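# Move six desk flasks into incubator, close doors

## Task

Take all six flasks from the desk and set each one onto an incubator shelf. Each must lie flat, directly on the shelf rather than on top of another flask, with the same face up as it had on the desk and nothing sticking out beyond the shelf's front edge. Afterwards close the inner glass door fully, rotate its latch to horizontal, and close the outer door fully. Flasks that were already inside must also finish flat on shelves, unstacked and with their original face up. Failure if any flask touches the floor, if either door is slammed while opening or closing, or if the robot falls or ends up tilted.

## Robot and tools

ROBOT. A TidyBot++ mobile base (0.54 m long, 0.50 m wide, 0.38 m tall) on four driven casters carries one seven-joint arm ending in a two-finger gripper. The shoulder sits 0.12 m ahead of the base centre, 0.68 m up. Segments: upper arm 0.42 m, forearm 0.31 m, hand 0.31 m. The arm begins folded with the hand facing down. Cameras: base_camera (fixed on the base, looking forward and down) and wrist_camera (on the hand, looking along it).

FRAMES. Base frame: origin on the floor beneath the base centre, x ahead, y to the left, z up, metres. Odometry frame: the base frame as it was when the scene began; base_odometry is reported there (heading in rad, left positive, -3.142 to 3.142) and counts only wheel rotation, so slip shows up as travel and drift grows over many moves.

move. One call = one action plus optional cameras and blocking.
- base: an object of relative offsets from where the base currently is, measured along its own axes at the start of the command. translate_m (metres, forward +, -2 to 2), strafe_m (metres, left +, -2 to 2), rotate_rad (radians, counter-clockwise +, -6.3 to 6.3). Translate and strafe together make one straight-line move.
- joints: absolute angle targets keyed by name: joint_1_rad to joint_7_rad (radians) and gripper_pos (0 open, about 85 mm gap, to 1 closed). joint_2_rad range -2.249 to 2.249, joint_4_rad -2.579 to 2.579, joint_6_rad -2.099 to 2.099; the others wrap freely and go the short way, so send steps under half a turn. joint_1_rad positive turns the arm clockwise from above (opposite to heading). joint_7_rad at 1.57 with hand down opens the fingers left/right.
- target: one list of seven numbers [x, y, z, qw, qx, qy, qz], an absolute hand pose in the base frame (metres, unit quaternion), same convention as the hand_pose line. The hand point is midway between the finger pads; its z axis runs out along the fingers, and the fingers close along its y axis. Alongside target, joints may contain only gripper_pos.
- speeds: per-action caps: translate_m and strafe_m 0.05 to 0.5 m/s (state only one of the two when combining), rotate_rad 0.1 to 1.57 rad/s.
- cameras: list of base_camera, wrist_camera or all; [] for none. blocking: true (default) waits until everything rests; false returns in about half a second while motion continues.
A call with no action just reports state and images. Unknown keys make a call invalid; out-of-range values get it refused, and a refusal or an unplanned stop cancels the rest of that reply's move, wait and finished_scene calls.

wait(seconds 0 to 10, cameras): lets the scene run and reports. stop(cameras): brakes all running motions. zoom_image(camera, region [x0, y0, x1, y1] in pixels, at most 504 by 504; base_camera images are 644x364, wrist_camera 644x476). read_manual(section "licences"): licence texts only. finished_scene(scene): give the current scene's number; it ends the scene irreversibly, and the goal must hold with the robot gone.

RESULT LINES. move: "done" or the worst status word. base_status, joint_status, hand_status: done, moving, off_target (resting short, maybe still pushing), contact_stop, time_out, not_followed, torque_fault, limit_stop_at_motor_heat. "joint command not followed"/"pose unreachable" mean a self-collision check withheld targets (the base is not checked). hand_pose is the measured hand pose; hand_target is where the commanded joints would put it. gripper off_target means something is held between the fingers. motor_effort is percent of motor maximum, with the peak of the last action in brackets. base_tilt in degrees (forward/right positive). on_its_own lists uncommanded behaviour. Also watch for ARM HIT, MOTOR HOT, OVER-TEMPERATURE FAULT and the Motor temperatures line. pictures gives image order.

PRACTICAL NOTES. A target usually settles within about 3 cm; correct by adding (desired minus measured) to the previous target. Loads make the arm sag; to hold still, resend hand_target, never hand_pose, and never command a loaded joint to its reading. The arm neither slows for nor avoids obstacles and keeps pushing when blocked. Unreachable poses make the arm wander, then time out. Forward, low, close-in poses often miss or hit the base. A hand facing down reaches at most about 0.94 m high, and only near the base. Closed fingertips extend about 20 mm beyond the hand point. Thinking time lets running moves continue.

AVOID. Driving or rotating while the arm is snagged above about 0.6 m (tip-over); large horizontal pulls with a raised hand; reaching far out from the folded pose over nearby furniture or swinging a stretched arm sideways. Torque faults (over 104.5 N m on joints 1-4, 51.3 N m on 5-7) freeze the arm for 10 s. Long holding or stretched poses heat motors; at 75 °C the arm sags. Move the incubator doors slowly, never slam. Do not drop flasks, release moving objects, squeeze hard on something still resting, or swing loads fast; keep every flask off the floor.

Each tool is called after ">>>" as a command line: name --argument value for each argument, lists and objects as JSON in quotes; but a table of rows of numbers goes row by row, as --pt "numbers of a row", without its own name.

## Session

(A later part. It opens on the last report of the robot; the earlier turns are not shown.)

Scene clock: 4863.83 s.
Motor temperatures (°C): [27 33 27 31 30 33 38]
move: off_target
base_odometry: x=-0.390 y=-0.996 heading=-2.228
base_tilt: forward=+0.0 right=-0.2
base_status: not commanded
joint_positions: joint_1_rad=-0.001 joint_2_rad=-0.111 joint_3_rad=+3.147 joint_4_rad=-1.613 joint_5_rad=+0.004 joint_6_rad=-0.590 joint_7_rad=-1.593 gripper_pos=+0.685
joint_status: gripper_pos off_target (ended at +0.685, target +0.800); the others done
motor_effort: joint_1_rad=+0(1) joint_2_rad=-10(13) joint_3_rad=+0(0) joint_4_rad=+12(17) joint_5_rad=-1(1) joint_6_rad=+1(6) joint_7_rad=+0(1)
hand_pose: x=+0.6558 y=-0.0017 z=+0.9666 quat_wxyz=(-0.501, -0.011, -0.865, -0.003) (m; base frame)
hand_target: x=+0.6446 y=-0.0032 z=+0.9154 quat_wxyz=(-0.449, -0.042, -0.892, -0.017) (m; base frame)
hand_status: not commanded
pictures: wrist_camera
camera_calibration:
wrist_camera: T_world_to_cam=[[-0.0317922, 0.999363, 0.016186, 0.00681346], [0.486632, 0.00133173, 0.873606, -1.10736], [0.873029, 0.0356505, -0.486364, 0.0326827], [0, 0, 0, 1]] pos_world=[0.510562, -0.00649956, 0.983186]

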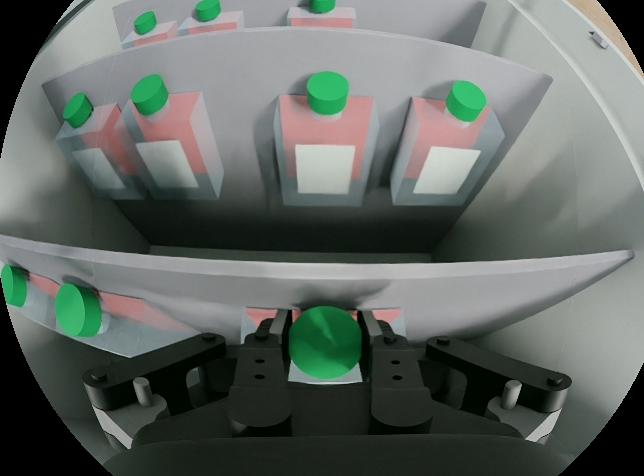

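>>> move --joints '{"joint_2_rad": -0.115, "joint_4_rad": -1.612, "joint_6_rad": -0.6, "gripper_pos": 0.8}' --cameras '[]'

>>> move --joints '{"gripper_pos": 0.5}' --cameras '["wrist_camera"]'

Scene clock: 4876.10 s.
Motor temperatures (°C): [27 32 27 31 30 33 38]
move: off_target
base_odometry: x=-0.390 y=-0.996 heading=-2.228
base_tilt: forward=+0.1 right=-0.2
base_status: not commanded
joint_positions: joint_1_rad=-0.001 joint_2_rad=-0.112 joint_3_rad=+3.147 joint_4_rad=-1.612 joint_5_rad=+0.004 joint_6_rad=-0.590 joint_7_rad=-1.593 gripper_pos=+0.685
joint_status: gripper_pos off_target (ended at +0.685, target +0.800); the others done
motor_effort: joint_1_rad=+0(1) joint_2_rad=-15(16) joint_3_rad=+0(0) joint_4_rad=+17(18) joint_5_rad=-1(1) joint_6_rad=+5(6) joint_7_rad=+0(1)
hand_pose: x=+0.6559 y=-0.0017 z=+0.9673 quat_wxyz=(-0.502, -0.011, -0.865, -0.003) (m; base frame)
hand_target: x=+0.6535 y=-0.0034 z=+0.9666 quat_wxyz=(-0.498, -0.040, -0.866, -0.019) (m; base frame)
hand_status: not commanded
pictures: none
No camera images: "cameras" was empty.

Scene clock: 4876.80 s.
Motor temperatures (°C): [27 32 27 31 30 33 38]
move: done
base_odometry: x=-0.390 y=-0.996 heading=-2.228
base_tilt: forward=+0.0 right=-0.2
base_status: not commanded
joint_positions: joint_1_rad=-0.001 joint_2_rad=-0.112 joint_3_rad=+3.147 joint_4_rad=-1.612 joint_5_rad=+0.004 joint_6_rad=-0.590 joint_7_rad=-1.593 gripper_pos=+0.500
joint_status: all done
motor_effort: joint_1_rad=+0(1) joint_2_rad=-18(19) joint_3_rad=+0(0) joint_4_rad=+21(21) joint_5_rad=-1(1) joint_6_rad=+8(8) joint_7_rad=+0(1)
hand_pose: x=+0.6559 y=-0.0017 z=+0.9672 quat_wxyz=(-0.501, -0.011, -0.865, -0.003) (m; base frame)
hand_target: x=+0.6535 y=-0.0034 z=+0.9666 quat_wxyz=(-0.498, -0.040, -0.866, -0.019) (m; base frame)
hand_status: not commanded
pictures: wrist_camera
camera_calibration:
wrist_camera: T_world_to_cam=[[-0.0317609, 0.999364, 0.0162353, 0.00674385], [0.485615, 0.00123189, 0.874172, -1.10788], [0.873595, 0.0356486, -0.485346, 0.0315432], [0, 0, 0, 1]] pos_world=[0.510664, -0.00649924, 0.983681]

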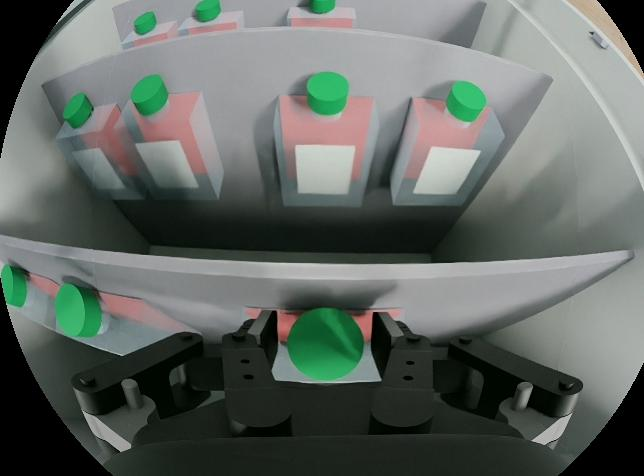

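>>> move --base '{"translate_m": -0.07}' --speeds '{"translate_m": 0.08}' --cameras '["wrist_camera"]'

>>> move --base '{"translate_m": -0.32}' --speeds '{"translate_m": 0.3}' --cameras '["wrist_camera", "base_camera"]'

Scene clock: 4887.93 s.
Motor temperatures (°C): [27 32 27 31 30 33 38]
move: done
base_odometry: x=-0.347 y=-0.941 heading=-2.228
base_tilt: forward=+0.0 right=-0.2
base_status: done
joint_positions: joint_1_rad=-0.001 joint_2_rad=-0.111 joint_3_rad=+3.147 joint_4_rad=-1.612 joint_5_rad=+0.004 joint_6_rad=-0.590 joint_7_rad=-1.593 gripper_pos=+0.500
joint_status: not commanded
motor_effort: joint_1_rad=+0(1) joint_2_rad=-17(21) joint_3_rad=+0(1) joint_4_rad=+20(21) joint_5_rad=-1(1) joint_6_rad=+8(8) joint_7_rad=+0(2)
hand_pose: x=+0.6562 y=-0.0017 z=+0.9667 quat_wxyz=(-0.501, -0.011, -0.865, -0.003) (m; base frame)
hand_target: x=+0.6535 y=-0.0034 z=+0.9666 quat_wxyz=(-0.498, -0.040, -0.866, -0.019) (m; base frame)
hand_status: not commanded
pictures: wrist_camera
camera_calibration:
wrist_camera: T_world_to_cam=[[-0.0317482, 0.999364, 0.0162668, 0.00672076], [0.486364, 0.00122878, 0.873756, -1.10774], [0.873179, 0.0356517, -0.486093, 0.0320861], [0, 0, 0, 1]] pos_world=[0.510963, -0.00649923, 0.983384]

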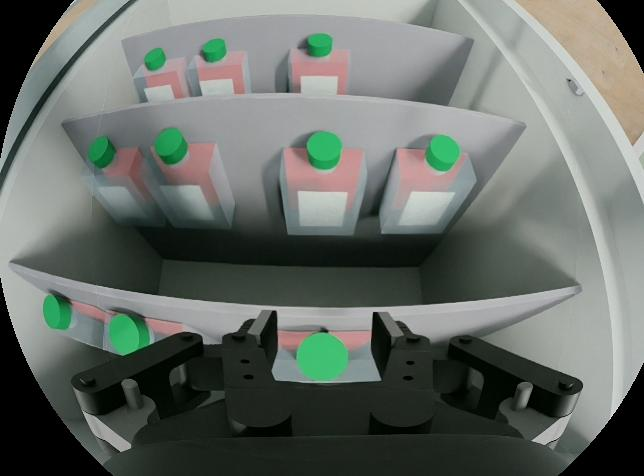

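Scene clock: 4889.87 s.
Motor temperatures (°C): [27 32 27 31 30 33 38]
move: done
base_odometry: x=-0.152 y=-0.687 heading=-2.228
base_tilt: forward=+0.0 right=-0.2
base_status: done
joint_positions: joint_1_rad=-0.001 joint_2_rad=-0.112 joint_3_rad=+3.147 joint_4_rad=-1.612 joint_5_rad=+0.004 joint_6_rad=-0.590 joint_7_rad=-1.593 gripper_pos=+0.500
joint_status: not commanded
motor_effort: joint_1_rad=+0(1) joint_2_rad=-18(23) joint_3_rad=+0(1) joint_4_rad=+20(22) joint_5_rad=-1(1) joint_6_rad=+8(9) joint_7_rad=-1(1)
hand_pose: x=+0.6559 y=-0.0017 z=+0.9673 quat_wxyz=(-0.501, -0.011, -0.865, -0.003) (m; base frame)
hand_target: x=+0.6535 y=-0.0034 z=+0.9666 quat_wxyz=(-0.498, -0.040, -0.866, -0.019) (m; base frame)
hand_status: not commanded
pictures: base_camera, wrist_camera
camera_calibration:
wrist_camera: T_world_to_cam=[[-0.0317623, 0.999364, 0.0162361, 0.00674222], [0.485539, 0.00122883, 0.874214, -1.10797], [0.873638, 0.0356503, -0.485269, 0.0314951], [0, 0, 0, 1]] pos_world=[0.510664, -0.00649923, 0.983781]

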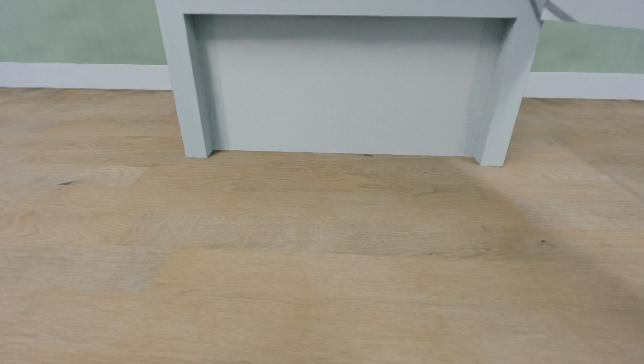

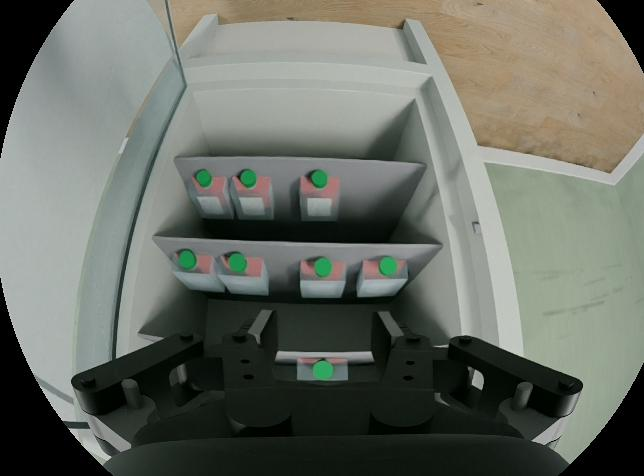

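>>> move --base '{"translate_m": -1.46, "strafe_m": 0.796, "rotate_rad": 1.5516}' --speeds '{"translate_m": 0.42, "rotate_rad": 0.5}' --joints '{"joint_2_rad": -0.155, "joint_4_rad": -1.29, "joint_6_rad": -0.86, "gripper_pos": 0.2}' --cameras '["wrist_camera", "base_camera"]'

Scene clock: 4933.57 s.
Motor temperatures (°C): [27 32 27 31 30 33 38]
move: done
base_odometry: x=+1.370 y=-0.017 heading=-0.676
base_tilt: forward=+0.0 right=-0.2
base_status: done
joint_positions: joint_1_rad=-0.001 joint_2_rad=-0.139 joint_3_rad=+3.151 joint_4_rad=-1.308 joint_5_rad=+0.004 joint_6_rad=-0.781 joint_7_rad=-1.593 gripper_pos=+0.200
joint_status: all done
motor_effort: joint_1_rad=-1(3) joint_2_rad=-15(21) joint_3_rad=+0(3) joint_4_rad=+20(23) joint_5_rad=+0(1) joint_6_rad=+8(9) joint_7_rad=+0(1)
hand_pose: x=+0.6395 y=-0.0042 z=+1.1060 quat_wxyz=(-0.561, -0.012, -0.828, -0.003) (m; base frame)
hand_target: x=+0.6228 y=-0.0034 z=+1.1021 quat_wxyz=(-0.542, -0.039, -0.839, -0.021) (m; base frame)
hand_status: not commanded
pictures: base_camera, wrist_camera
camera_calibration:
wrist_camera: T_world_to_cam=[[-0.0289557, 0.999509, 0.0120024, 0.00934051], [0.358267, -0.000832206, 0.933619, -1.20554], [0.93317, 0.0313336, -0.358067, -0.0656286], [0, 0, 0, 1]] pos_world=[0.493417, -0.0082828, 1.1019]

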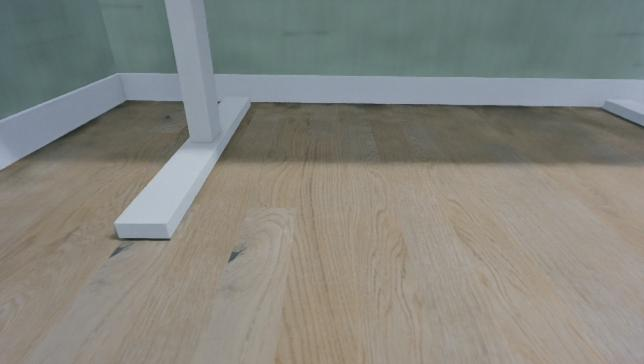

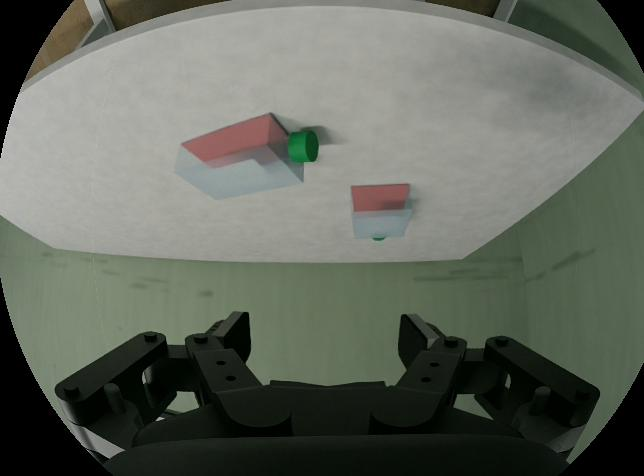

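>>> zoom_image --camera "wrist_camera" --region '[160, 90, 440, 250]'

Scaled by 1.800.

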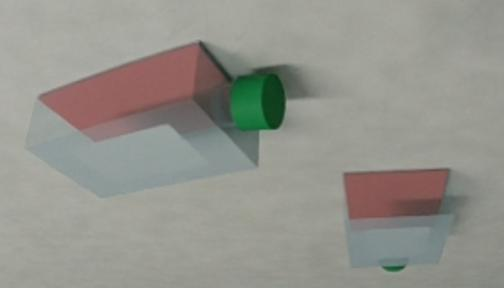

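>>> move --joints '{"joint_2_rad": 0.17, "joint_4_rad": -0.8, "joint_6_rad": -2.0, "joint_7_rad": -2.845, "gripper_pos": 0.2}' --cameras '[]'

>>> move --base '{"translate_m": 0.235, "strafe_m": -0.018}' --speeds '{"translate_m": 0.2}' --cameras '["wrist_camera"]'

Scene clock: 4988.70 s.
Motor temperatures (°C): [27 32 27 31 30 33 38]
move: done
base_odometry: x=+1.370 y=-0.017 heading=-0.676
base_tilt: forward=+0.0 right=-0.2
base_status: not commanded
joint_positions: joint_1_rad=-0.001 joint_2_rad=+0.162 joint_3_rad=+3.151 joint_4_rad=-0.823 joint_5_rad=+0.004 joint_6_rad=-1.918 joint_7_rad=-2.780 gripper_pos=+0.200
joint_status: all done
motor_effort: joint_1_rad=-1(1) joint_2_rad=-22(23) joint_3_rad=+0(1) joint_4_rad=+14(20) joint_5_rad=+0(1) joint_6_rad=+2(9) joint_7_rad=-1(2)
hand_pose: x=+0.5224 y=-0.0026 z=+0.9684 quat_wxyz=(-0.100, -0.568, -0.814, -0.065) (m; base frame)
hand_target: x=+0.5027 y=-0.0014 z=+0.9675 quat_wxyz=(-0.069, -0.596, -0.798, -0.050) (m; base frame)
hand_status: not commanded
pictures: none
No camera images: "cameras" was empty.

Scene clock: 4990.57 s.
Motor temperatures (°C): [27 32 27 31 30 33 38]
move: done
base_odometry: x=+1.542 y=-0.178 heading=-0.676
base_tilt: forward=+0.1 right=-0.2
base_status: done
joint_positions: joint_1_rad=-0.001 joint_2_rad=+0.180 joint_3_rad=+3.151 joint_4_rad=-0.820 joint_5_rad=+0.004 joint_6_rad=-1.926 joint_7_rad=-2.782 gripper_pos=+0.200
joint_status: not commanded
motor_effort: joint_1_rad=+0(1) joint_2_rad=-23(26) joint_3_rad=+0(0) joint_4_rad=+15(16) joint_5_rad=-1(1) joint_6_rad=+2(3) joint_7_rad=+0(1)
hand_pose: x=+0.5254 y=-0.0026 z=+0.9615 quat_wxyz=(-0.090, -0.570, -0.815, -0.059) (m; base frame)
hand_target: x=+0.5027 y=-0.0014 z=+0.9675 quat_wxyz=(-0.069, -0.596, -0.798, -0.050) (m; base frame)
hand_status: not commanded
pictures: wrist_camera
camera_calibration:
wrist_camera: T_world_to_cam=[[0.900241, 0.36559, 0.236453, -0.699515], [0.352422, -0.930766, 0.097332, -0.225016], [0.255666, -0.00429095, -0.966756, 0.930239], [0, 0, 0, 1]] pos_world=[0.471201, 0.05029, 1.08662]

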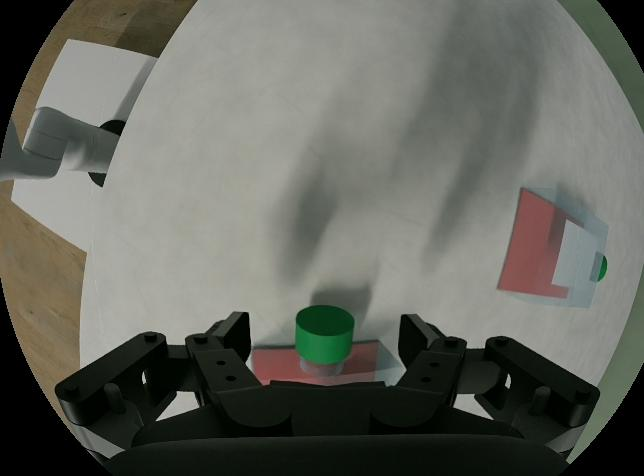

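>>> move --joints '{"joint_2_rad": 0.275, "joint_4_rad": -0.8, "joint_6_rad": -2.099, "gripper_pos": 0.2}' --cameras '["wrist_camera"]'

Scene clock: 5018.97 s.
Motor temperatures (°C): [27 33 27 31 30 33 38]
move: done
base_odometry: x=+1.542 y=-0.178 heading=-0.676
base_tilt: forward=+0.0 right=-0.2
base_status: not commanded
joint_positions: joint_1_rad=-0.001 joint_2_rad=+0.280 joint_3_rad=+3.151 joint_4_rad=-0.817 joint_5_rad=+0.004 joint_6_rad=-2.020 joint_7_rad=-2.782 gripper_pos=+0.200
joint_status: all done
motor_effort: joint_1_rad=+0(1) joint_2_rad=-26(29) joint_3_rad=+0(1) joint_4_rad=+14(15) joint_5_rad=-1(1) joint_6_rad=+0(3) joint_7_rad=+0(1)
hand_pose: x=+0.5227 y=-0.0023 z=+0.9181 quat_wxyz=(-0.011, -0.573, -0.819, -0.004) (m; base frame)
hand_target: x=+0.4998 y=-0.0012 z=+0.9252 quat_wxyz=(+0.012, -0.598, -0.801, +0.010) (m; base frame)
hand_status: not commanded
pictures: wrist_camera
camera_calibration:
wrist_camera: T_world_to_cam=[[0.929091, 0.364872, 0.0604902, -0.540421], [0.363848, -0.931051, 0.0275571, -0.161479], [0.0663742, -0.00359381, -0.997788, 1.01645], [0, 0, 0, 1]] pos_world=[0.493388, 0.0504926, 1.05135]

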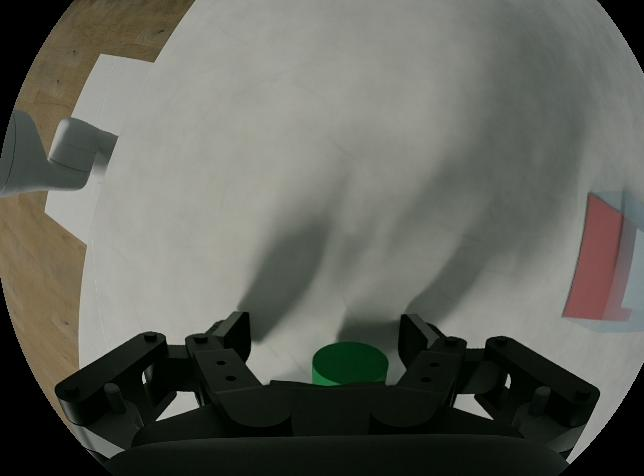

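>>> move --base '{"translate_m": 0.0155, "strafe_m": -0.0086}' --speeds '{"translate_m": 0.08}' --joints '{"joint_2_rad": 0.255, "gripper_pos": 0.2}' --cameras '["wrist_camera"]'

Scene clock: 5047.00 s.
Motor temperatures (°C): [27 33 27 31 30 33 38]
move: done
base_odometry: x=+1.549 y=-0.194 heading=-0.675
base_tilt: forward=+0.1 right=-0.2
base_status: done
joint_positions: joint_1_rad=-0.001 joint_2_rad=+0.271 joint_3_rad=+3.151 joint_4_rad=-0.817 joint_5_rad=+0.004 joint_6_rad=-2.023 joint_7_rad=-2.782 gripper_pos=+0.200
joint_status: all done
motor_effort: joint_1_rad=+0(2) joint_2_rad=-25(29) joint_3_rad=+0(1) joint_4_rad=+14(15) joint_5_rad=+0(1) joint_6_rad=+1(1) joint_7_rad=+0(1)
hand_pose: x=+0.5196 y=-0.0023 z=+0.9220 quat_wxyz=(-0.014, -0.573, -0.819, -0.006) (m; base frame)
hand_target: x=+0.4948 y=-0.0012 z=+0.9327 quat_wxyz=(+0.004, -0.598, -0.801, +0.005) (m; base frame)
hand_status: not commanded
pictures: wrist_camera
camera_calibration:
wrist_camera: T_world_to_cam=[[0.928665, 0.364818, 0.0670038, -0.543574], [0.363592, -0.931072, 0.0301038, -0.162679], [0.0733678, -0.0035943, -0.997298, 1.01643], [0, 0, 0, 1]] pos_world=[0.489374, 0.0504929, 1.05501]

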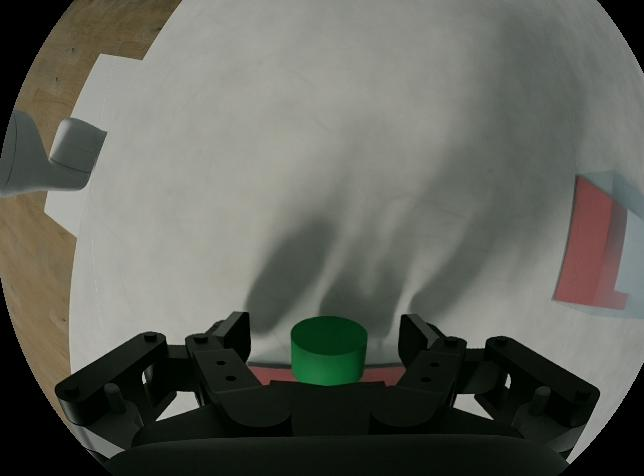

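>>> move --joints '{"gripper_pos": 0.8}' --cameras '["wrist_camera"]'

Scene clock: 5051.93 s.
Motor temperatures (°C): [27 33 27 31 30 33 38]
move: off_target
base_odometry: x=+1.549 y=-0.194 heading=-0.675
base_tilt: forward=+0.0 right=-0.2
base_status: not commanded
joint_positions: joint_1_rad=-0.001 joint_2_rad=+0.268 joint_3_rad=+3.151 joint_4_rad=-0.814 joint_5_rad=+0.004 joint_6_rad=-2.025 joint_7_rad=-2.782 gripper_pos=+0.683
joint_status: gripper_pos off_target (ended at +0.683, target +0.800)
motor_effort: joint_1_rad=+0(1) joint_2_rad=-26(27) joint_3_rad=+0(0) joint_4_rad=+15(15) joint_5_rad=+0(1) joint_6_rad=+0(1) joint_7_rad=+0(1)
hand_pose: x=+0.5188 y=-0.0023 z=+0.9241 quat_wxyz=(-0.016, -0.573, -0.819, -0.007) (m; base frame)
hand_target: x=+0.4948 y=-0.0012 z=+0.9327 quat_wxyz=(+0.004, -0.598, -0.801, +0.005) (m; base frame)
hand_status: not commanded
pictures: wrist_camera
camera_calibration:
wrist_camera: T_world_to_cam=[[0.928377, 0.36481, 0.0709136, -0.546391], [0.363454, -0.931075, 0.0316339, -0.163777], [0.0775662, -0.00359434, -0.996981, 1.01612], [0, 0, 0, 1]] pos_world=[0.487965, 0.050493, 1.05698]

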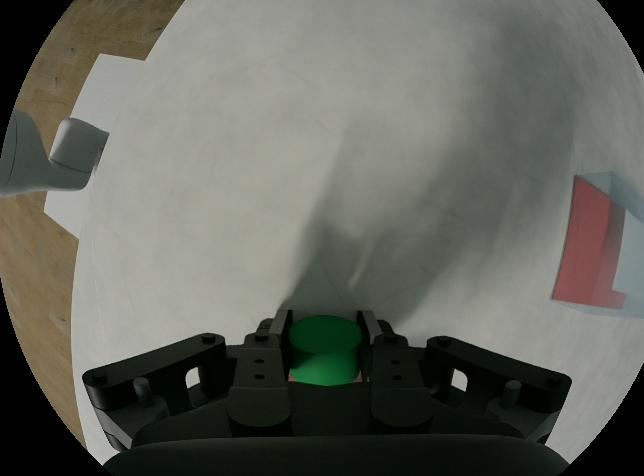

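>>> move --joints '{"joint_2_rad": 0.17, "joint_4_rad": -0.87, "joint_6_rad": -2.099, "gripper_pos": 0.8}' --cameras '[]'

>>> move --joints '{"joint_2_rad": 0.09, "joint_4_rad": -0.93, "joint_6_rad": -2.099, "gripper_pos": 0.8}' --base '{"strafe_m": -0.18}' --speeds '{"strafe_m": 0.2}' --cameras '["wrist_camera"]'

>>> move --joints '{"joint_7_rad": -1.51, "gripper_pos": 0.8}' --cameras '["wrist_camera"]'

Scene clock: 5066.53 s.
Motor temperatures (°C): [27 33 27 31 30 33 38]
move: off_target
base_odometry: x=+1.549 y=-0.194 heading=-0.675
base_tilt: forward=+0.0 right=-0.2
base_status: not commanded
joint_positions: joint_1_rad=-0.001 joint_2_rad=+0.190 joint_3_rad=+3.151 joint_4_rad=-0.858 joint_5_rad=+0.004 joint_6_rad=-2.026 joint_7_rad=-2.782 gripper_pos=+0.683
joint_status: gripper_pos off_target (ended at +0.683, target +0.800); the others done
motor_effort: joint_1_rad=+0(1) joint_2_rad=-23(28) joint_3_rad=+0(0) joint_4_rad=+15(16) joint_5_rad=+0(1) joint_6_rad=+1(2) joint_7_rad=+0(1)
hand_pose: x=+0.4919 y=-0.0023 z=+0.9414 quat_wxyz=(-0.029, -0.573, -0.819, -0.017) (m; base frame)
hand_target: x=+0.4622 y=-0.0011 z=+0.9443 quat_wxyz=(-0.001, -0.598, -0.801, +0.000) (m; base frame)
hand_status: not commanded
pictures: none
No camera images: "cameras" was empty.

Scene clock: 5068.13 s.
Motor temperatures (°C): [27 33 27 31 30 33 38]
move: off_target
base_odometry: x=+1.437 y=-0.335 heading=-0.675
base_tilt: forward=+0.0 right=-0.1
base_status: done
joint_positions: joint_1_rad=-0.001 joint_2_rad=+0.109 joint_3_rad=+3.151 joint_4_rad=-0.916 joint_5_rad=+0.004 joint_6_rad=-2.027 joint_7_rad=-2.782 gripper_pos=+0.683
joint_status: gripper_pos off_target (ended at +0.683, target +0.800); the others done
motor_effort: joint_1_rad=+0(3) joint_2_rad=-19(26) joint_3_rad=+0(2) joint_4_rad=+14(16) joint_5_rad=+0(1) joint_6_rad=+1(2) joint_7_rad=+0(1)
hand_pose: x=+0.4616 y=-0.0023 z=+0.9531 quat_wxyz=(-0.038, -0.573, -0.818, -0.023) (m; base frame)
hand_target: x=+0.4318 y=-0.0011 z=+0.9542 quat_wxyz=(-0.009, -0.598, -0.801, -0.006) (m; base frame)
hand_status: not commanded
pictures: wrist_camera
camera_calibration:
wrist_camera: T_world_to_cam=[[0.923261, 0.364276, 0.122037, -0.541727], [0.360768, -0.931287, 0.0504985, -0.160627], [0.132047, -0.00259623, -0.99124, 1.01887], [0, 0, 0, 1]] pos_world=[0.423566, 0.0503938, 1.08417]

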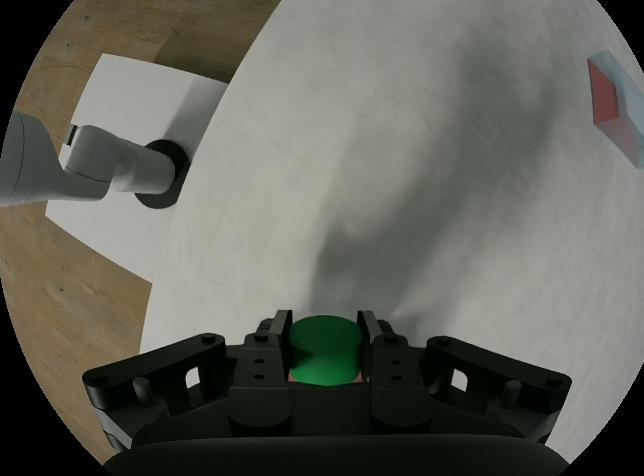

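Scene clock: 5070.07 s.
Motor temperatures (°C): [27 33 27 31 30 33 38]
move: off_target
base_odometry: x=+1.437 y=-0.335 heading=-0.675
base_tilt: forward=+0.0 right=-0.2
base_status: not commanded
joint_positions: joint_1_rad=-0.001 joint_2_rad=+0.109 joint_3_rad=+3.151 joint_4_rad=-0.916 joint_5_rad=+0.004 joint_6_rad=-2.027 joint_7_rad=-1.571 gripper_pos=+0.683
joint_status: gripper_pos off_target (ended at +0.683, target +0.800); the others done
motor_effort: joint_1_rad=+0(1) joint_2_rad=-19(20) joint_3_rad=+0(0) joint_4_rad=+15(15) joint_5_rad=-1(1) joint_6_rad=+1(1) joint_7_rad=+0(2)
hand_pose: x=+0.4616 y=-0.0023 z=+0.9531 quat_wxyz=(-0.045, -0.005, -0.999, +0.002) (m; base frame)
hand_target: x=+0.4318 y=-0.0011 z=+0.9542 quat_wxyz=(-0.011, +0.026, -1.000, +0.001) (m; base frame)
hand_status: not commanded
pictures: wrist_camera
camera_calibration:
wrist_camera: T_world_to_cam=[[-0.0161191, 0.999279, 0.0343867, -0.0231476], [0.994687, 0.0125287, 0.102185, -0.500377], [0.10168, 0.0358511, -0.994171, 1.03583], [0, 0, 0, 1]] pos_world=[0.392021, -0.00773577, 1.08172]

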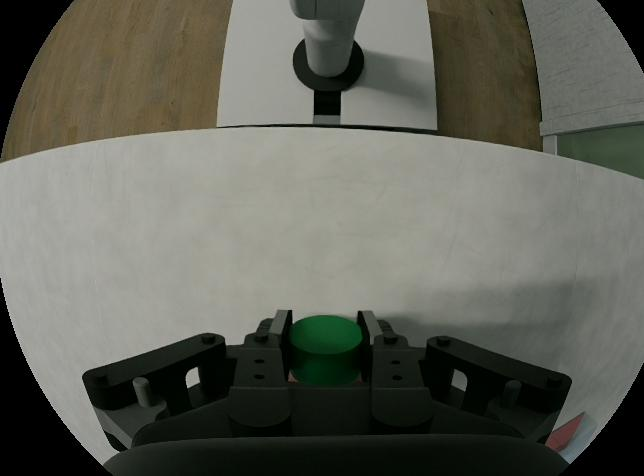

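>>> move --joints '{"joint_4_rad": -0.995}' --cameras '["wrist_camera"]'

Scene clock: 5110.03 s.
Motor temperatures (°C): [27 33 27 31 30 33 38]
move: done
base_odometry: x=+1.437 y=-0.335 heading=-0.675
base_tilt: forward=+0.0 right=-0.2
base_status: not commanded
joint_positions: joint_1_rad=-0.001 joint_2_rad=+0.109 joint_3_rad=+3.151 joint_4_rad=-0.983 joint_5_rad=+0.004 joint_6_rad=-2.027 joint_7_rad=-1.571 gripper_pos=+0.683
joint_status: all done
motor_effort: joint_1_rad=+0(1) joint_2_rad=-20(21) joint_3_rad=+0(0) joint_4_rad=+14(16) joint_5_rad=-1(1) joint_6_rad=+1(1) joint_7_rad=+0(1)
hand_pose: x=+0.4510 y=-0.0022 z=+0.9336 quat_wxyz=(-0.011, -0.005, -1.000, +0.002) (m; base frame)
hand_target: x=+0.4217 y=-0.0010 z=+0.9366 quat_wxyz=(+0.021, +0.026, -0.999, +0.000) (m; base frame)
hand_status: not commanded
pictures: wrist_camera
camera_calibration:
wrist_camera: T_world_to_cam=[[-0.0136884, 0.999258, 0.0359928, -0.0253111], [0.999303, 0.0124215, 0.0351892, -0.427416], [0.034716, 0.0364494, -0.998732, 1.05182], [0, 0, 0, 1]] pos_world=[0.390257, -0.00773678, 1.06644]

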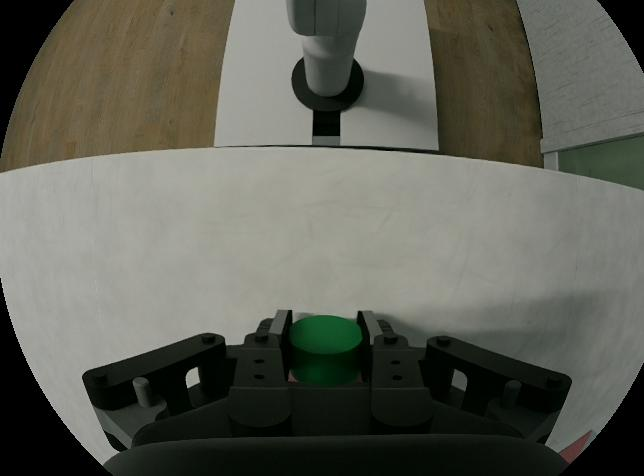

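>>> move --joints '{"joint_4_rad": -1.02}' --cameras '[]'

>>> move --joints '{"joint_4_rad": -1.04}' --cameras '["wrist_camera"]'

Scene clock: 5114.30 s.
Motor temperatures (°C): [27 33 27 31 30 33 38]
move: done
base_odometry: x=+1.437 y=-0.335 heading=-0.675
base_tilt: forward=+0.1 right=-0.1
base_status: not commanded
joint_positions: joint_1_rad=-0.001 joint_2_rad=+0.109 joint_3_rad=+3.151 joint_4_rad=-1.007 joint_5_rad=+0.004 joint_6_rad=-2.027 joint_7_rad=-1.571 gripper_pos=+0.683
joint_status: all done
motor_effort: joint_1_rad=+0(1) joint_2_rad=-20(21) joint_3_rad=+0(0) joint_4_rad=+14(16) joint_5_rad=-1(1) joint_6_rad=+0(1) joint_7_rad=+0(1)
hand_pose: x=+0.4468 y=-0.0022 z=+0.9266 quat_wxyz=(+0.001, -0.005, -1.000, +0.002) (m; base frame)
hand_target: x=+0.4175 y=-0.0010 z=+0.9301 quat_wxyz=(+0.034, +0.026, -0.999, -0.001) (m; base frame)
hand_status: not commanded
pictures: none
No camera images: "cameras" was empty.

Scene clock: 5115.10 s.
Motor temperatures (°C): [27 33 27 31 30 33 38]
move: done
base_odometry: x=+1.437 y=-0.335 heading=-0.675
base_tilt: forward=+0.0 right=-0.2
base_status: not commanded
joint_positions: joint_1_rad=-0.001 joint_2_rad=+0.105 joint_3_rad=+3.151 joint_4_rad=-1.018 joint_5_rad=+0.004 joint_6_rad=-2.027 joint_7_rad=-1.571 gripper_pos=+0.683
joint_status: all done
motor_effort: joint_1_rad=-1(1) joint_2_rad=-18(20) joint_3_rad=+0(0) joint_4_rad=+12(15) joint_5_rad=+0(1) joint_6_rad=-1(2) joint_7_rad=+0(1)
hand_pose: x=+0.4439 y=-0.0022 z=+0.9250 quat_wxyz=(+0.004, -0.005, -1.000, +0.002) (m; base frame)
hand_target: x=+0.4141 y=-0.0009 z=+0.9249 quat_wxyz=(+0.044, +0.026, -0.999, -0.001) (m; base frame)
hand_status: not commanded
pictures: wrist_camera
camera_calibration:
wrist_camera: T_world_to_cam=[[-0.0125654, 0.999251, 0.0366007, -0.0261889], [0.999914, 0.0124207, 0.00417775, -0.391623], [0.00372001, 0.0366501, -0.999321, 1.05786], [0, 0, 0, 1]] pos_world=[0.387325, -0.00773723, 1.05974]

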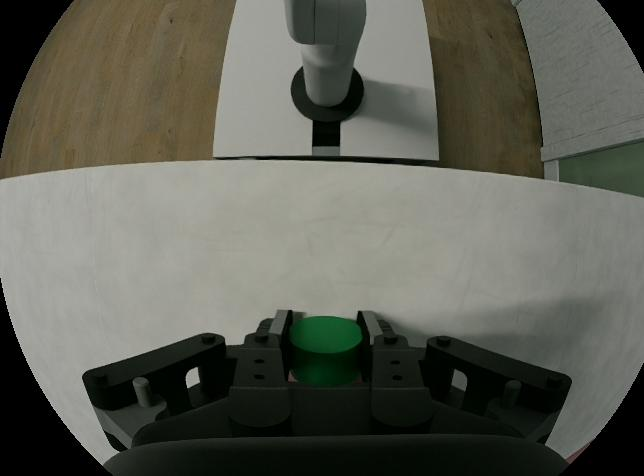

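>>> move --joints '{"gripper_pos": 0.4}' --cameras '["wrist_camera"]'

>>> move --base '{"translate_m": -0.15}' --speeds '{"translate_m": 0.15}' --cameras '["wrist_camera"]'

>>> move --joints '{"joint_2_rad": -0.16, "joint_4_rad": -1.02}' --cameras '[]'

>>> move --joints '{"joint_2_rad": -0.155, "joint_4_rad": -1.3, "joint_6_rad": -0.777}' --cameras '["wrist_camera"]'

Scene clock: 5122.43 s.
Motor temperatures (°C): [27 33 27 31 30 33 38]
move: done
base_odometry: x=+1.437 y=-0.335 heading=-0.675
base_tilt: forward=+0.0 right=-0.2
base_status: not commanded
joint_positions: joint_1_rad=-0.001 joint_2_rad=+0.105 joint_3_rad=+3.151 joint_4_rad=-1.023 joint_5_rad=+0.004 joint_6_rad=-2.029 joint_7_rad=-1.571 gripper_pos=+0.400
joint_status: all done
motor_effort: joint_1_rad=+0(1) joint_2_rad=-19(20) joint_3_rad=+0(0) joint_4_rad=+14(15) joint_5_rad=+0(1) joint_6_rad=+0(1) joint_7_rad=+0(1)
hand_pose: x=+0.4426 y=-0.0022 z=+0.9236 quat_wxyz=(+0.008, -0.005, -1.000, +0.002) (m; base frame)
hand_target: x=+0.4141 y=-0.0009 z=+0.9249 quat_wxyz=(+0.044, +0.026, -0.999, -0.001) (m; base frame)
hand_status: not commanded
pictures: wrist_camera
camera_calibration:
wrist_camera: T_world_to_cam=[[-0.0123329, 0.999247, 0.0367772, -0.026432], [0.999921, 0.0124194, -0.00212452, -0.384463], [-0.00257967, 0.0367481, -0.999321, 1.05922], [0, 0, 0, 1]] pos_world=[0.386839, -0.00773744, 1.05866]

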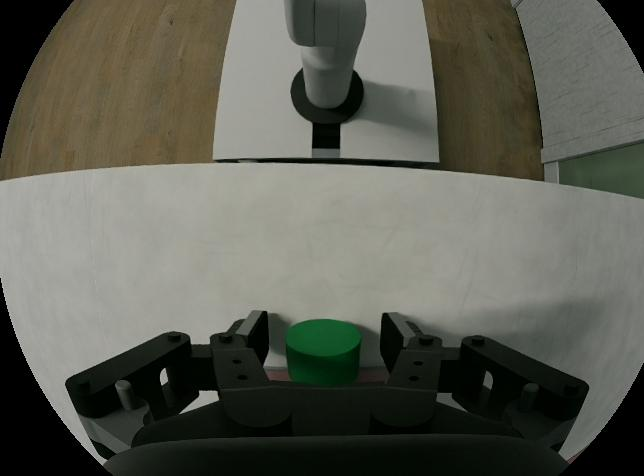

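Scene clock: 5124.07 s.
Motor temperatures (°C): [27 33 27 31 30 33 38]
move: done
base_odometry: x=+1.319 y=-0.241 heading=-0.675
base_tilt: forward=+0.0 right=-0.2
base_status: done
joint_positions: joint_1_rad=-0.001 joint_2_rad=+0.096 joint_3_rad=+3.151 joint_4_rad=-1.023 joint_5_rad=+0.004 joint_6_rad=-2.029 joint_7_rad=-1.571 gripper_pos=+0.400
joint_status: not commanded
motor_effort: joint_1_rad=+0(1) joint_2_rad=-19(24) joint_3_rad=+0(1) joint_4_rad=+14(15) joint_5_rad=-1(1) joint_6_rad=+0(1) joint_7_rad=-1(1)
hand_pose: x=+0.4402 y=-0.0022 z=+0.9264 quat_wxyz=(+0.004, -0.005, -1.000, +0.002) (m; base frame)
hand_target: x=+0.4141 y=-0.0009 z=+0.9249 quat_wxyz=(+0.044, +0.026, -0.999, -0.001) (m; base frame)
hand_status: not commanded
pictures: wrist_camera
camera_calibration:
wrist_camera: T_world_to_cam=[[-0.0126309, 0.999247, 0.0366794, -0.0263447], [0.999906, 0.0124234, 0.00588013, -0.389428], [0.00542002, 0.0367502, -0.99931, 1.05851], [0, 0, 0, 1]] pos_world=[0.383321, -0.00773746, 1.06103]

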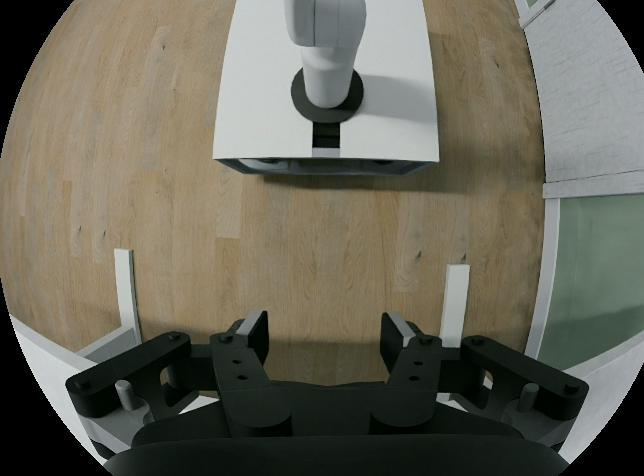

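Scene clock: 5125.37 s.
Motor temperatures (°C): [27 33 27 31 30 33 38]
move: done
base_odometry: x=+1.319 y=-0.241 heading=-0.675
base_tilt: forward=+0.0 right=-0.2
base_status: not commanded
joint_positions: joint_1_rad=-0.001 joint_2_rad=-0.159 joint_3_rad=+3.151 joint_4_rad=-1.023 joint_5_rad=+0.004 joint_6_rad=-2.030 joint_7_rad=-1.571 gripper_pos=+0.400
joint_status: all done
motor_effort: joint_1_rad=+0(1) joint_2_rad=-8(22) joint_3_rad=+0(0) joint_4_rad=+13(16) joint_5_rad=-1(1) joint_6_rad=+2(3) joint_7_rad=+0(1)
hand_pose: x=+0.3676 y=-0.0022 z=+0.9996 quat_wxyz=(-0.123, -0.005, -0.992, +0.001) (m; base frame)
hand_target: x=+0.3468 y=-0.0010 z=+0.9962 quat_wxyz=(-0.091, +0.026, -0.995, +0.002) (m; base frame)
hand_status: not commanded
pictures: none
No camera images: "cameras" was empty.

Scene clock: 5127.43 s.
Motor temperatures (°C): [27 33 27 31 30 33 38]
move: done
base_odometry: x=+1.319 y=-0.241 heading=-0.675
base_tilt: forward=+0.0 right=-0.2
base_status: not commanded
joint_positions: joint_1_rad=-0.001 joint_2_rad=-0.159 joint_3_rad=+3.151 joint_4_rad=-1.282 joint_5_rad=+0.004 joint_6_rad=-0.858 joint_7_rad=-1.571 gripper_pos=+0.400
joint_status: all done
motor_effort: joint_1_rad=+0(1) joint_2_rad=-14(16) joint_3_rad=+0(0) joint_4_rad=+19(20) joint_5_rad=-1(1) joint_6_rad=+8(9) joint_7_rad=+0(1)
hand_pose: x=+0.6212 y=-0.0042 z=+1.1094 quat_wxyz=(-0.548, -0.004, -0.836, +0.004) (m; base frame)
hand_target: x=+0.6327 y=-0.0035 z=+1.1203 quat_wxyz=(-0.572, +0.021, -0.819, +0.019) (m; base frame)
hand_status: not commanded
pictures: wrist_camera
camera_calibration:
wrist_camera: T_world_to_cam=[[-0.0370219, 0.999291, -0.00677659, 0.0346546], [0.386386, 0.0205681, 0.922108, -1.20682], [0.921594, 0.0315198, -0.386874, -0.00815097], [0, 0, 0, 1]] pos_world=[0.475092, -0.00955125, 1.1099]

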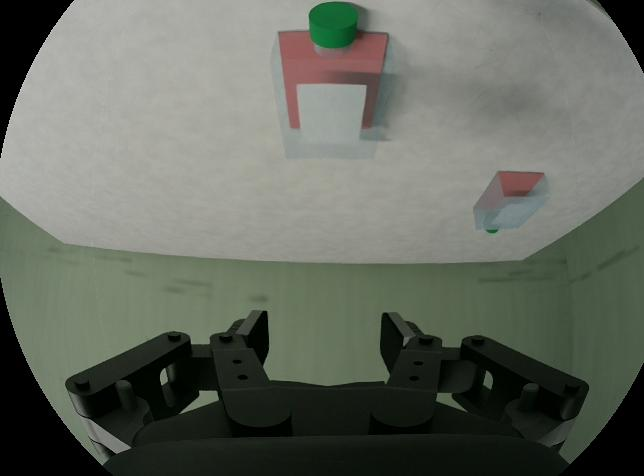

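>>> move --base '{"translate_m": -0.16}' --speeds '{"translate_m": 0.25}' --joints '{"joint_2_rad": -0.06, "joint_4_rad": -1.3, "joint_6_rad": -0.86}' --cameras '[]'

>>> move --joints '{"joint_2_rad": -0.06, "joint_4_rad": -1.715, "joint_6_rad": -0.38}' --cameras '["wrist_camera"]'

Scene clock: 5134.97 s.
Motor temperatures (°C): [27 33 27 31 30 33 38]
move: done
base_odometry: x=+1.194 y=-0.141 heading=-0.675
base_tilt: forward=+0.0 right=-0.2
base_status: done
joint_positions: joint_1_rad=-0.001 joint_2_rad=-0.061 joint_3_rad=+3.151 joint_4_rad=-1.289 joint_5_rad=+0.004 joint_6_rad=-0.855 joint_7_rad=-1.571 gripper_pos=+0.400
joint_status: all done
motor_effort: joint_1_rad=-1(1) joint_2_rad=-18(22) joint_3_rad=+0(1) joint_4_rad=+19(21) joint_5_rad=-1(1) joint_6_rad=+8(9) joint_7_rad=+0(1)
hand_pose: x=+0.6609 y=-0.0042 z=+1.0550 quat_wxyz=(-0.505, -0.003, -0.863, +0.004) (m; base frame)
hand_target: x=+0.6599 y=-0.0034 z=+1.0468 quat_wxyz=(-0.497, +0.023, -0.867, +0.017) (m; base frame)
hand_status: not commanded
pictures: none
No camera images: "cameras" was empty.

Scene clock: 5136.90 s.
Motor temperatures (°C): [27 33 27 31 30 33 38]
move: done
base_odometry: x=+1.194 y=-0.141 heading=-0.675
base_tilt: forward=+0.0 right=-0.2
base_status: not commanded
joint_positions: joint_1_rad=-0.001 joint_2_rad=-0.061 joint_3_rad=+3.151 joint_4_rad=-1.698 joint_5_rad=+0.004 joint_6_rad=-0.459 joint_7_rad=-1.571 gripper_pos=+0.400
joint_status: all done
motor_effort: joint_1_rad=+0(1) joint_2_rad=-19(21) joint_3_rad=+0(0) joint_4_rad=+21(22) joint_5_rad=+0(1) joint_6_rad=+8(9) joint_7_rad=+0(1)
hand_pose: x=+0.6765 y=-0.0039 z=+0.9247 quat_wxyz=(-0.499, -0.003, -0.867, +0.003) (m; base frame)
hand_target: x=+0.6855 y=-0.0035 z=+0.9360 quat_wxyz=(-0.525, +0.022, -0.850, +0.018) (m; base frame)
hand_status: not commanded
pictures: wrist_camera
camera_calibration:
wrist_camera: T_world_to_cam=[[-0.0391328, 0.999231, -0.0025718, 0.0326674], [0.490572, 0.0214544, 0.871136, -1.08117], [0.870521, 0.0328284, -0.491034, 0.000323984], [0, 0, 0, 1]] pos_world=[0.53139, -0.009457, 0.942093]

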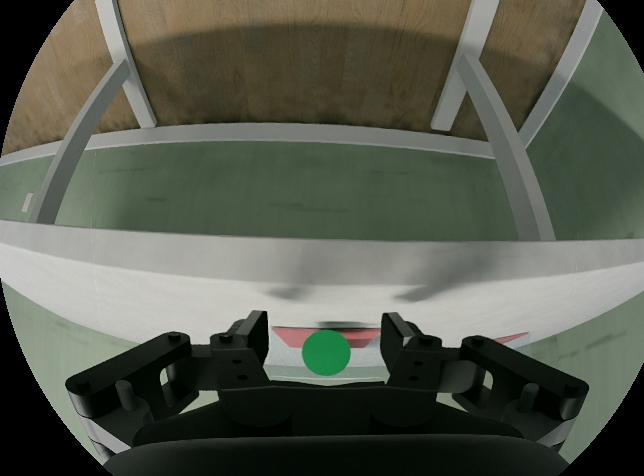

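>>> move --base '{"translate_m": 0.065}' --speeds '{"translate_m": 0.1}' --cameras '["wrist_camera"]'

Scene clock: 5149.30 s.
Motor temperatures (°C): [27 33 27 31 30 33 38]
move: done
base_odometry: x=+1.245 y=-0.182 heading=-0.675
base_tilt: forward=+0.0 right=-0.2
base_status: done
joint_positions: joint_1_rad=-0.001 joint_2_rad=-0.055 joint_3_rad=+3.151 joint_4_rad=-1.699 joint_5_rad=+0.004 joint_6_rad=-0.455 joint_7_rad=-1.571 gripper_pos=+0.400
joint_status: not commanded
motor_effort: joint_1_rad=-1(1) joint_2_rad=-19(22) joint_3_rad=+0(0) joint_4_rad=+21(21) joint_5_rad=-1(1) joint_6_rad=+8(9) joint_7_rad=+0(1)
hand_pose: x=+0.6785 y=-0.0039 z=+0.9225 quat_wxyz=(-0.498, -0.003, -0.867, +0.003) (m; base frame)
hand_target: x=+0.6855 y=-0.0035 z=+0.9360 quat_wxyz=(-0.525, +0.022, -0.850, +0.018) (m; base frame)
hand_status: not commanded
pictures: wrist_camera
camera_calibration:
wrist_camera: T_world_to_cam=[[-0.0391849, 0.999229, -0.00260058, 0.0327956], [0.491854, 0.0215534, 0.870411, -1.08042], [0.869795, 0.0328279, -0.492319, -0.00079924], [0, 0, 0, 1]] pos_world=[0.533388, -0.00945731, 0.940099]

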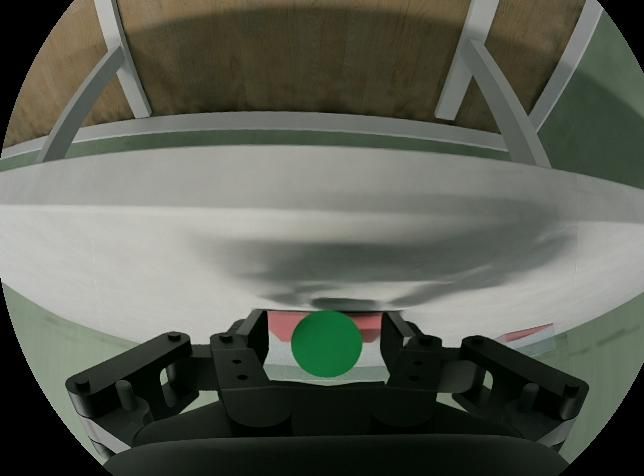

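>>> move --base '{"translate_m": 0.015}' --speeds '{"translate_m": 0.05}' --cameras '["wrist_camera"]'

Scene clock: 5155.10 s.
Motor temperatures (°C): [27 33 27 31 30 33 38]
move: done
base_odometry: x=+1.257 y=-0.191 heading=-0.675
base_tilt: forward=+0.0 right=-0.2
base_status: done
joint_positions: joint_1_rad=-0.001 joint_2_rad=-0.054 joint_3_rad=+3.151 joint_4_rad=-1.699 joint_5_rad=+0.004 joint_6_rad=-0.454 joint_7_rad=-1.571 gripper_pos=+0.400
joint_status: not commanded
motor_effort: joint_1_rad=-1(1) joint_2_rad=-19(24) joint_3_rad=+0(1) joint_4_rad=+21(21) joint_5_rad=+0(1) joint_6_rad=+8(8) joint_7_rad=+0(1)
hand_pose: x=+0.6787 y=-0.0038 z=+0.9221 quat_wxyz=(-0.498, -0.003, -0.867, +0.003) (m; base frame)
hand_target: x=+0.6855 y=-0.0035 z=+0.9360 quat_wxyz=(-0.525, +0.022, -0.850, +0.018) (m; base frame)
hand_status: not commanded
pictures: wrist_camera
camera_calibration:
wrist_camera: T_world_to_cam=[[-0.0391869, 0.999229, -0.00258629, 0.0327942], [0.492243, 0.0215567, 0.870191, -1.08031], [0.869575, 0.032827, -0.492708, -0.000724052], [0, 0, 0, 1]] pos_world=[0.533687, -0.00945731, 0.939801]

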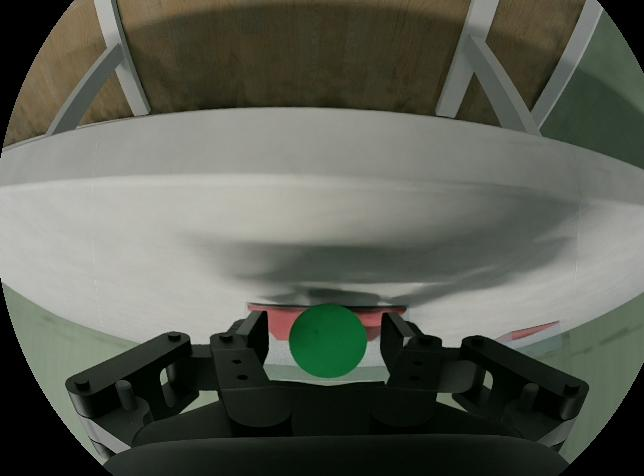

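>>> move --joints '{"gripper_pos": 0.8}' --cameras '["wrist_camera"]'

Scene clock: 5160.77 s.
Motor temperatures (°C): [27 33 27 31 30 33 38]
move: off_target
base_odometry: x=+1.257 y=-0.191 heading=-0.675
base_tilt: forward=+0.0 right=-0.2
base_status: not commanded
joint_positions: joint_1_rad=-0.001 joint_2_rad=-0.054 joint_3_rad=+3.151 joint_4_rad=-1.699 joint_5_rad=+0.004 joint_6_rad=-0.453 joint_7_rad=-1.571 gripper_pos=+0.685
joint_status: gripper_pos off_target (ended at +0.685, target +0.800)
motor_effort: joint_1_rad=+0(1) joint_2_rad=-20(20) joint_3_rad=+0(0) joint_4_rad=+21(21) joint_5_rad=+0(1) joint_6_rad=+8(8) joint_7_rad=-1(1)
hand_pose: x=+0.6789 y=-0.0039 z=+0.9223 quat_wxyz=(-0.499, -0.003, -0.867, +0.003) (m; base frame)
hand_target: x=+0.6855 y=-0.0035 z=+0.9360 quat_wxyz=(-0.525, +0.022, -0.850, +0.018) (m; base frame)
hand_status: not commanded
pictures: wrist_camera
camera_calibration:
wrist_camera: T_world_to_cam=[[-0.0391866, 0.999228, -0.00262129, 0.0328311], [0.491465, 0.0215576, 0.87063, -1.08044], [0.870015, 0.0328287, -0.491931, -0.00172952], [0, 0, 0, 1]] pos_world=[0.533789, -0.00945732, 0.939898]

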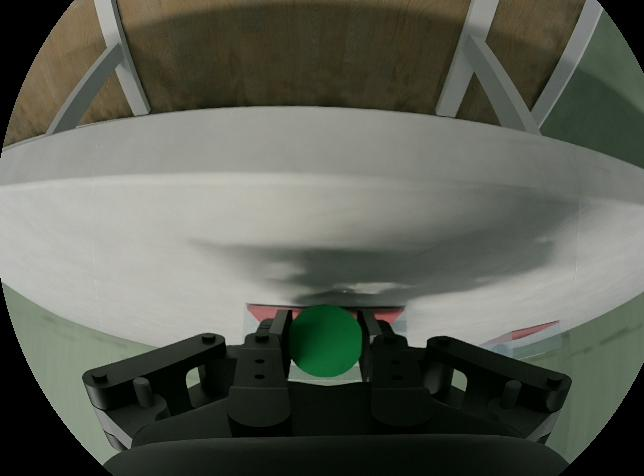

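>>> move --joints '{"joint_2_rad": -0.097, "joint_4_rad": -1.54, "joint_6_rad": -0.705}' --cameras '["wrist_camera"]'

Scene clock: 5165.87 s.
Motor temperatures (°C): [27 33 27 31 30 33 38]
move: done
base_odometry: x=+1.257 y=-0.191 heading=-0.675
base_tilt: forward=+0.0 right=-0.2
base_status: not commanded
joint_positions: joint_1_rad=-0.001 joint_2_rad=-0.073 joint_3_rad=+3.151 joint_4_rad=-1.563 joint_5_rad=+0.004 joint_6_rad=-0.631 joint_7_rad=-1.571 gripper_pos=+0.685
joint_status: all done
motor_effort: joint_1_rad=+0(1) joint_2_rad=-20(22) joint_3_rad=+0(0) joint_4_rad=+21(23) joint_5_rad=+0(1) joint_6_rad=+9(9) joint_7_rad=+0(1)
hand_pose: x=+0.6672 y=-0.0040 z=+0.9643 quat_wxyz=(-0.489, -0.003, -0.872, +0.003) (m; base frame)
hand_target: x=+0.6510 y=-0.0033 z=+0.9708 quat_wxyz=(-0.476, +0.023, -0.879, +0.016) (m; base frame)
hand_status: not commanded
pictures: wrist_camera
camera_calibration:
wrist_camera: T_world_to_cam=[[-0.0385286, 0.999257, -0.00133991, 0.0309003], [0.511092, 0.0208585, 0.859273, -1.11341], [0.858662, 0.0324217, -0.511516, 0.0555452], [0, 0, 0, 1]] pos_world=[0.52255, -0.00945421, 0.985176]

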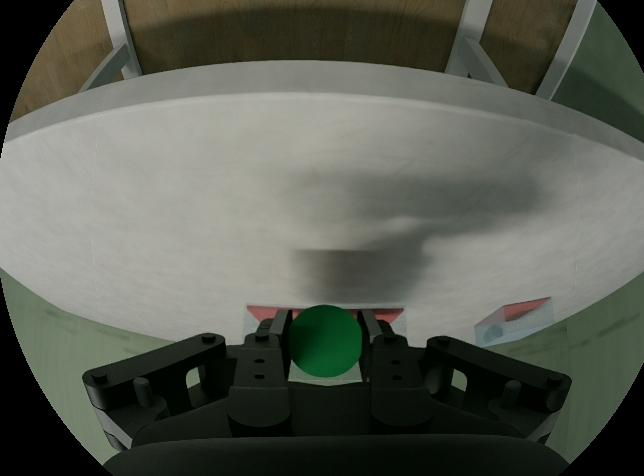

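>>> move --base '{"translate_m": -0.25}' --speeds '{"translate_m": 0.25}' --cameras '[]'

>>> move --base '{"translate_m": -0.395, "strafe_m": -1.274, "rotate_rad": -1.572}' --speeds '{"translate_m": 0.35, "rotate_rad": 0.5}' --cameras '["base_camera", "wrist_camera"]'

Scene clock: 5183.00 s.
Motor temperatures (°C): [27 33 27 31 30 33 38]
move: done
base_odometry: x=+1.062 y=-0.035 heading=-0.675
base_tilt: forward=+0.1 right=-0.2
base_status: done
joint_positions: joint_1_rad=-0.001 joint_2_rad=-0.085 joint_3_rad=+3.151 joint_4_rad=-1.563 joint_5_rad=+0.004 joint_6_rad=-0.634 joint_7_rad=-1.571 gripper_pos=+0.685
joint_status: not commanded
motor_effort: joint_1_rad=-1(1) joint_2_rad=-19(24) joint_3_rad=+0(1) joint_4_rad=+21(22) joint_5_rad=+0(1) joint_6_rad=+9(9) joint_7_rad=+0(1)
hand_pose: x=+0.6633 y=-0.0040 z=+0.9697 quat_wxyz=(-0.492, -0.003, -0.870, +0.003) (m; base frame)
hand_target: x=+0.6510 y=-0.0033 z=+0.9708 quat_wxyz=(-0.476, +0.023, -0.879, +0.016) (m; base frame)
hand_status: not commanded
pictures: none
No camera images: "cameras" was empty.

Scene clock: 5187.80 s.
Motor temperatures (°C): [27 33 27 31 30 33 38]
move: done
base_odometry: x=-0.043 y=-0.783 heading=-2.247
base_tilt: forward=+0.0 right=-0.2
base_status: done
joint_positions: joint_1_rad=-0.003 joint_2_rad=-0.082 joint_3_rad=+3.147 joint_4_rad=-1.563 joint_5_rad=+0.004 joint_6_rad=-0.634 joint_7_rad=-1.571 gripper_pos=+0.685
joint_status: not commanded
motor_effort: joint_1_rad=+0(4) joint_2_rad=-20(23) joint_3_rad=+0(4) joint_4_rad=+22(22) joint_5_rad=+0(1) joint_6_rad=+9(9) joint_7_rad=+1(1)
hand_pose: x=+0.6640 y=-0.0006 z=+0.9684 quat_wxyz=(-0.491, +0.000, -0.871, +0.002) (m; base frame)
hand_target: x=+0.6510 y=-0.0033 z=+0.9708 quat_wxyz=(-0.476, +0.023, -0.879, +0.016) (m; base frame)
hand_status: not commanded
pictures: base_camera, wrist_camera
camera_calibration:
wrist_camera: T_world_to_cam=[[-0.0445574, 0.999005, -0.00189382, 0.0319792], [0.506233, 0.0242131, 0.862057, -1.11482], [0.861245, 0.0374522, -0.506809, 0.0539864], [0, 0, 0, 1]] pos_world=[0.519288, -0.00697605, 0.988458]

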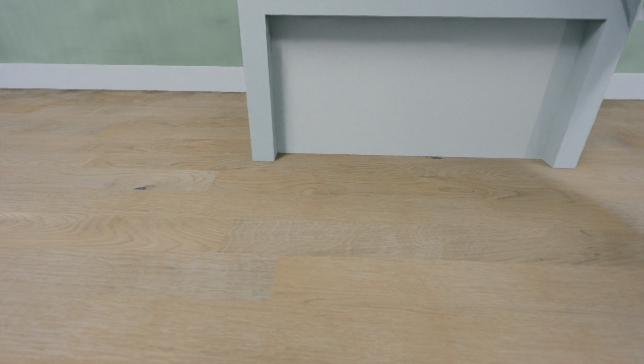

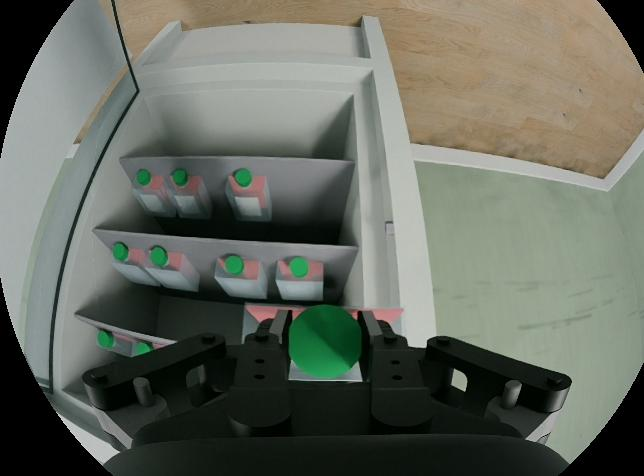

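>>> zoom_image --camera "base_camera" --region '[232, 140, 312, 180]'

>>> zoom_image --camera "base_camera" --region '[530, 145, 610, 185]'

Scaled by 6.300.

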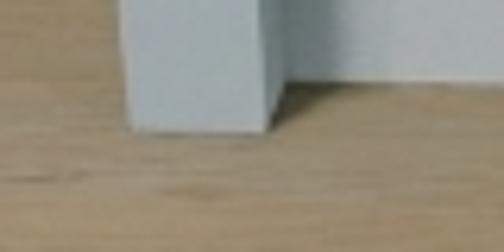

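Scaled by 6.300.

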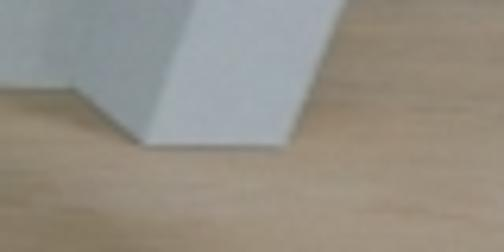

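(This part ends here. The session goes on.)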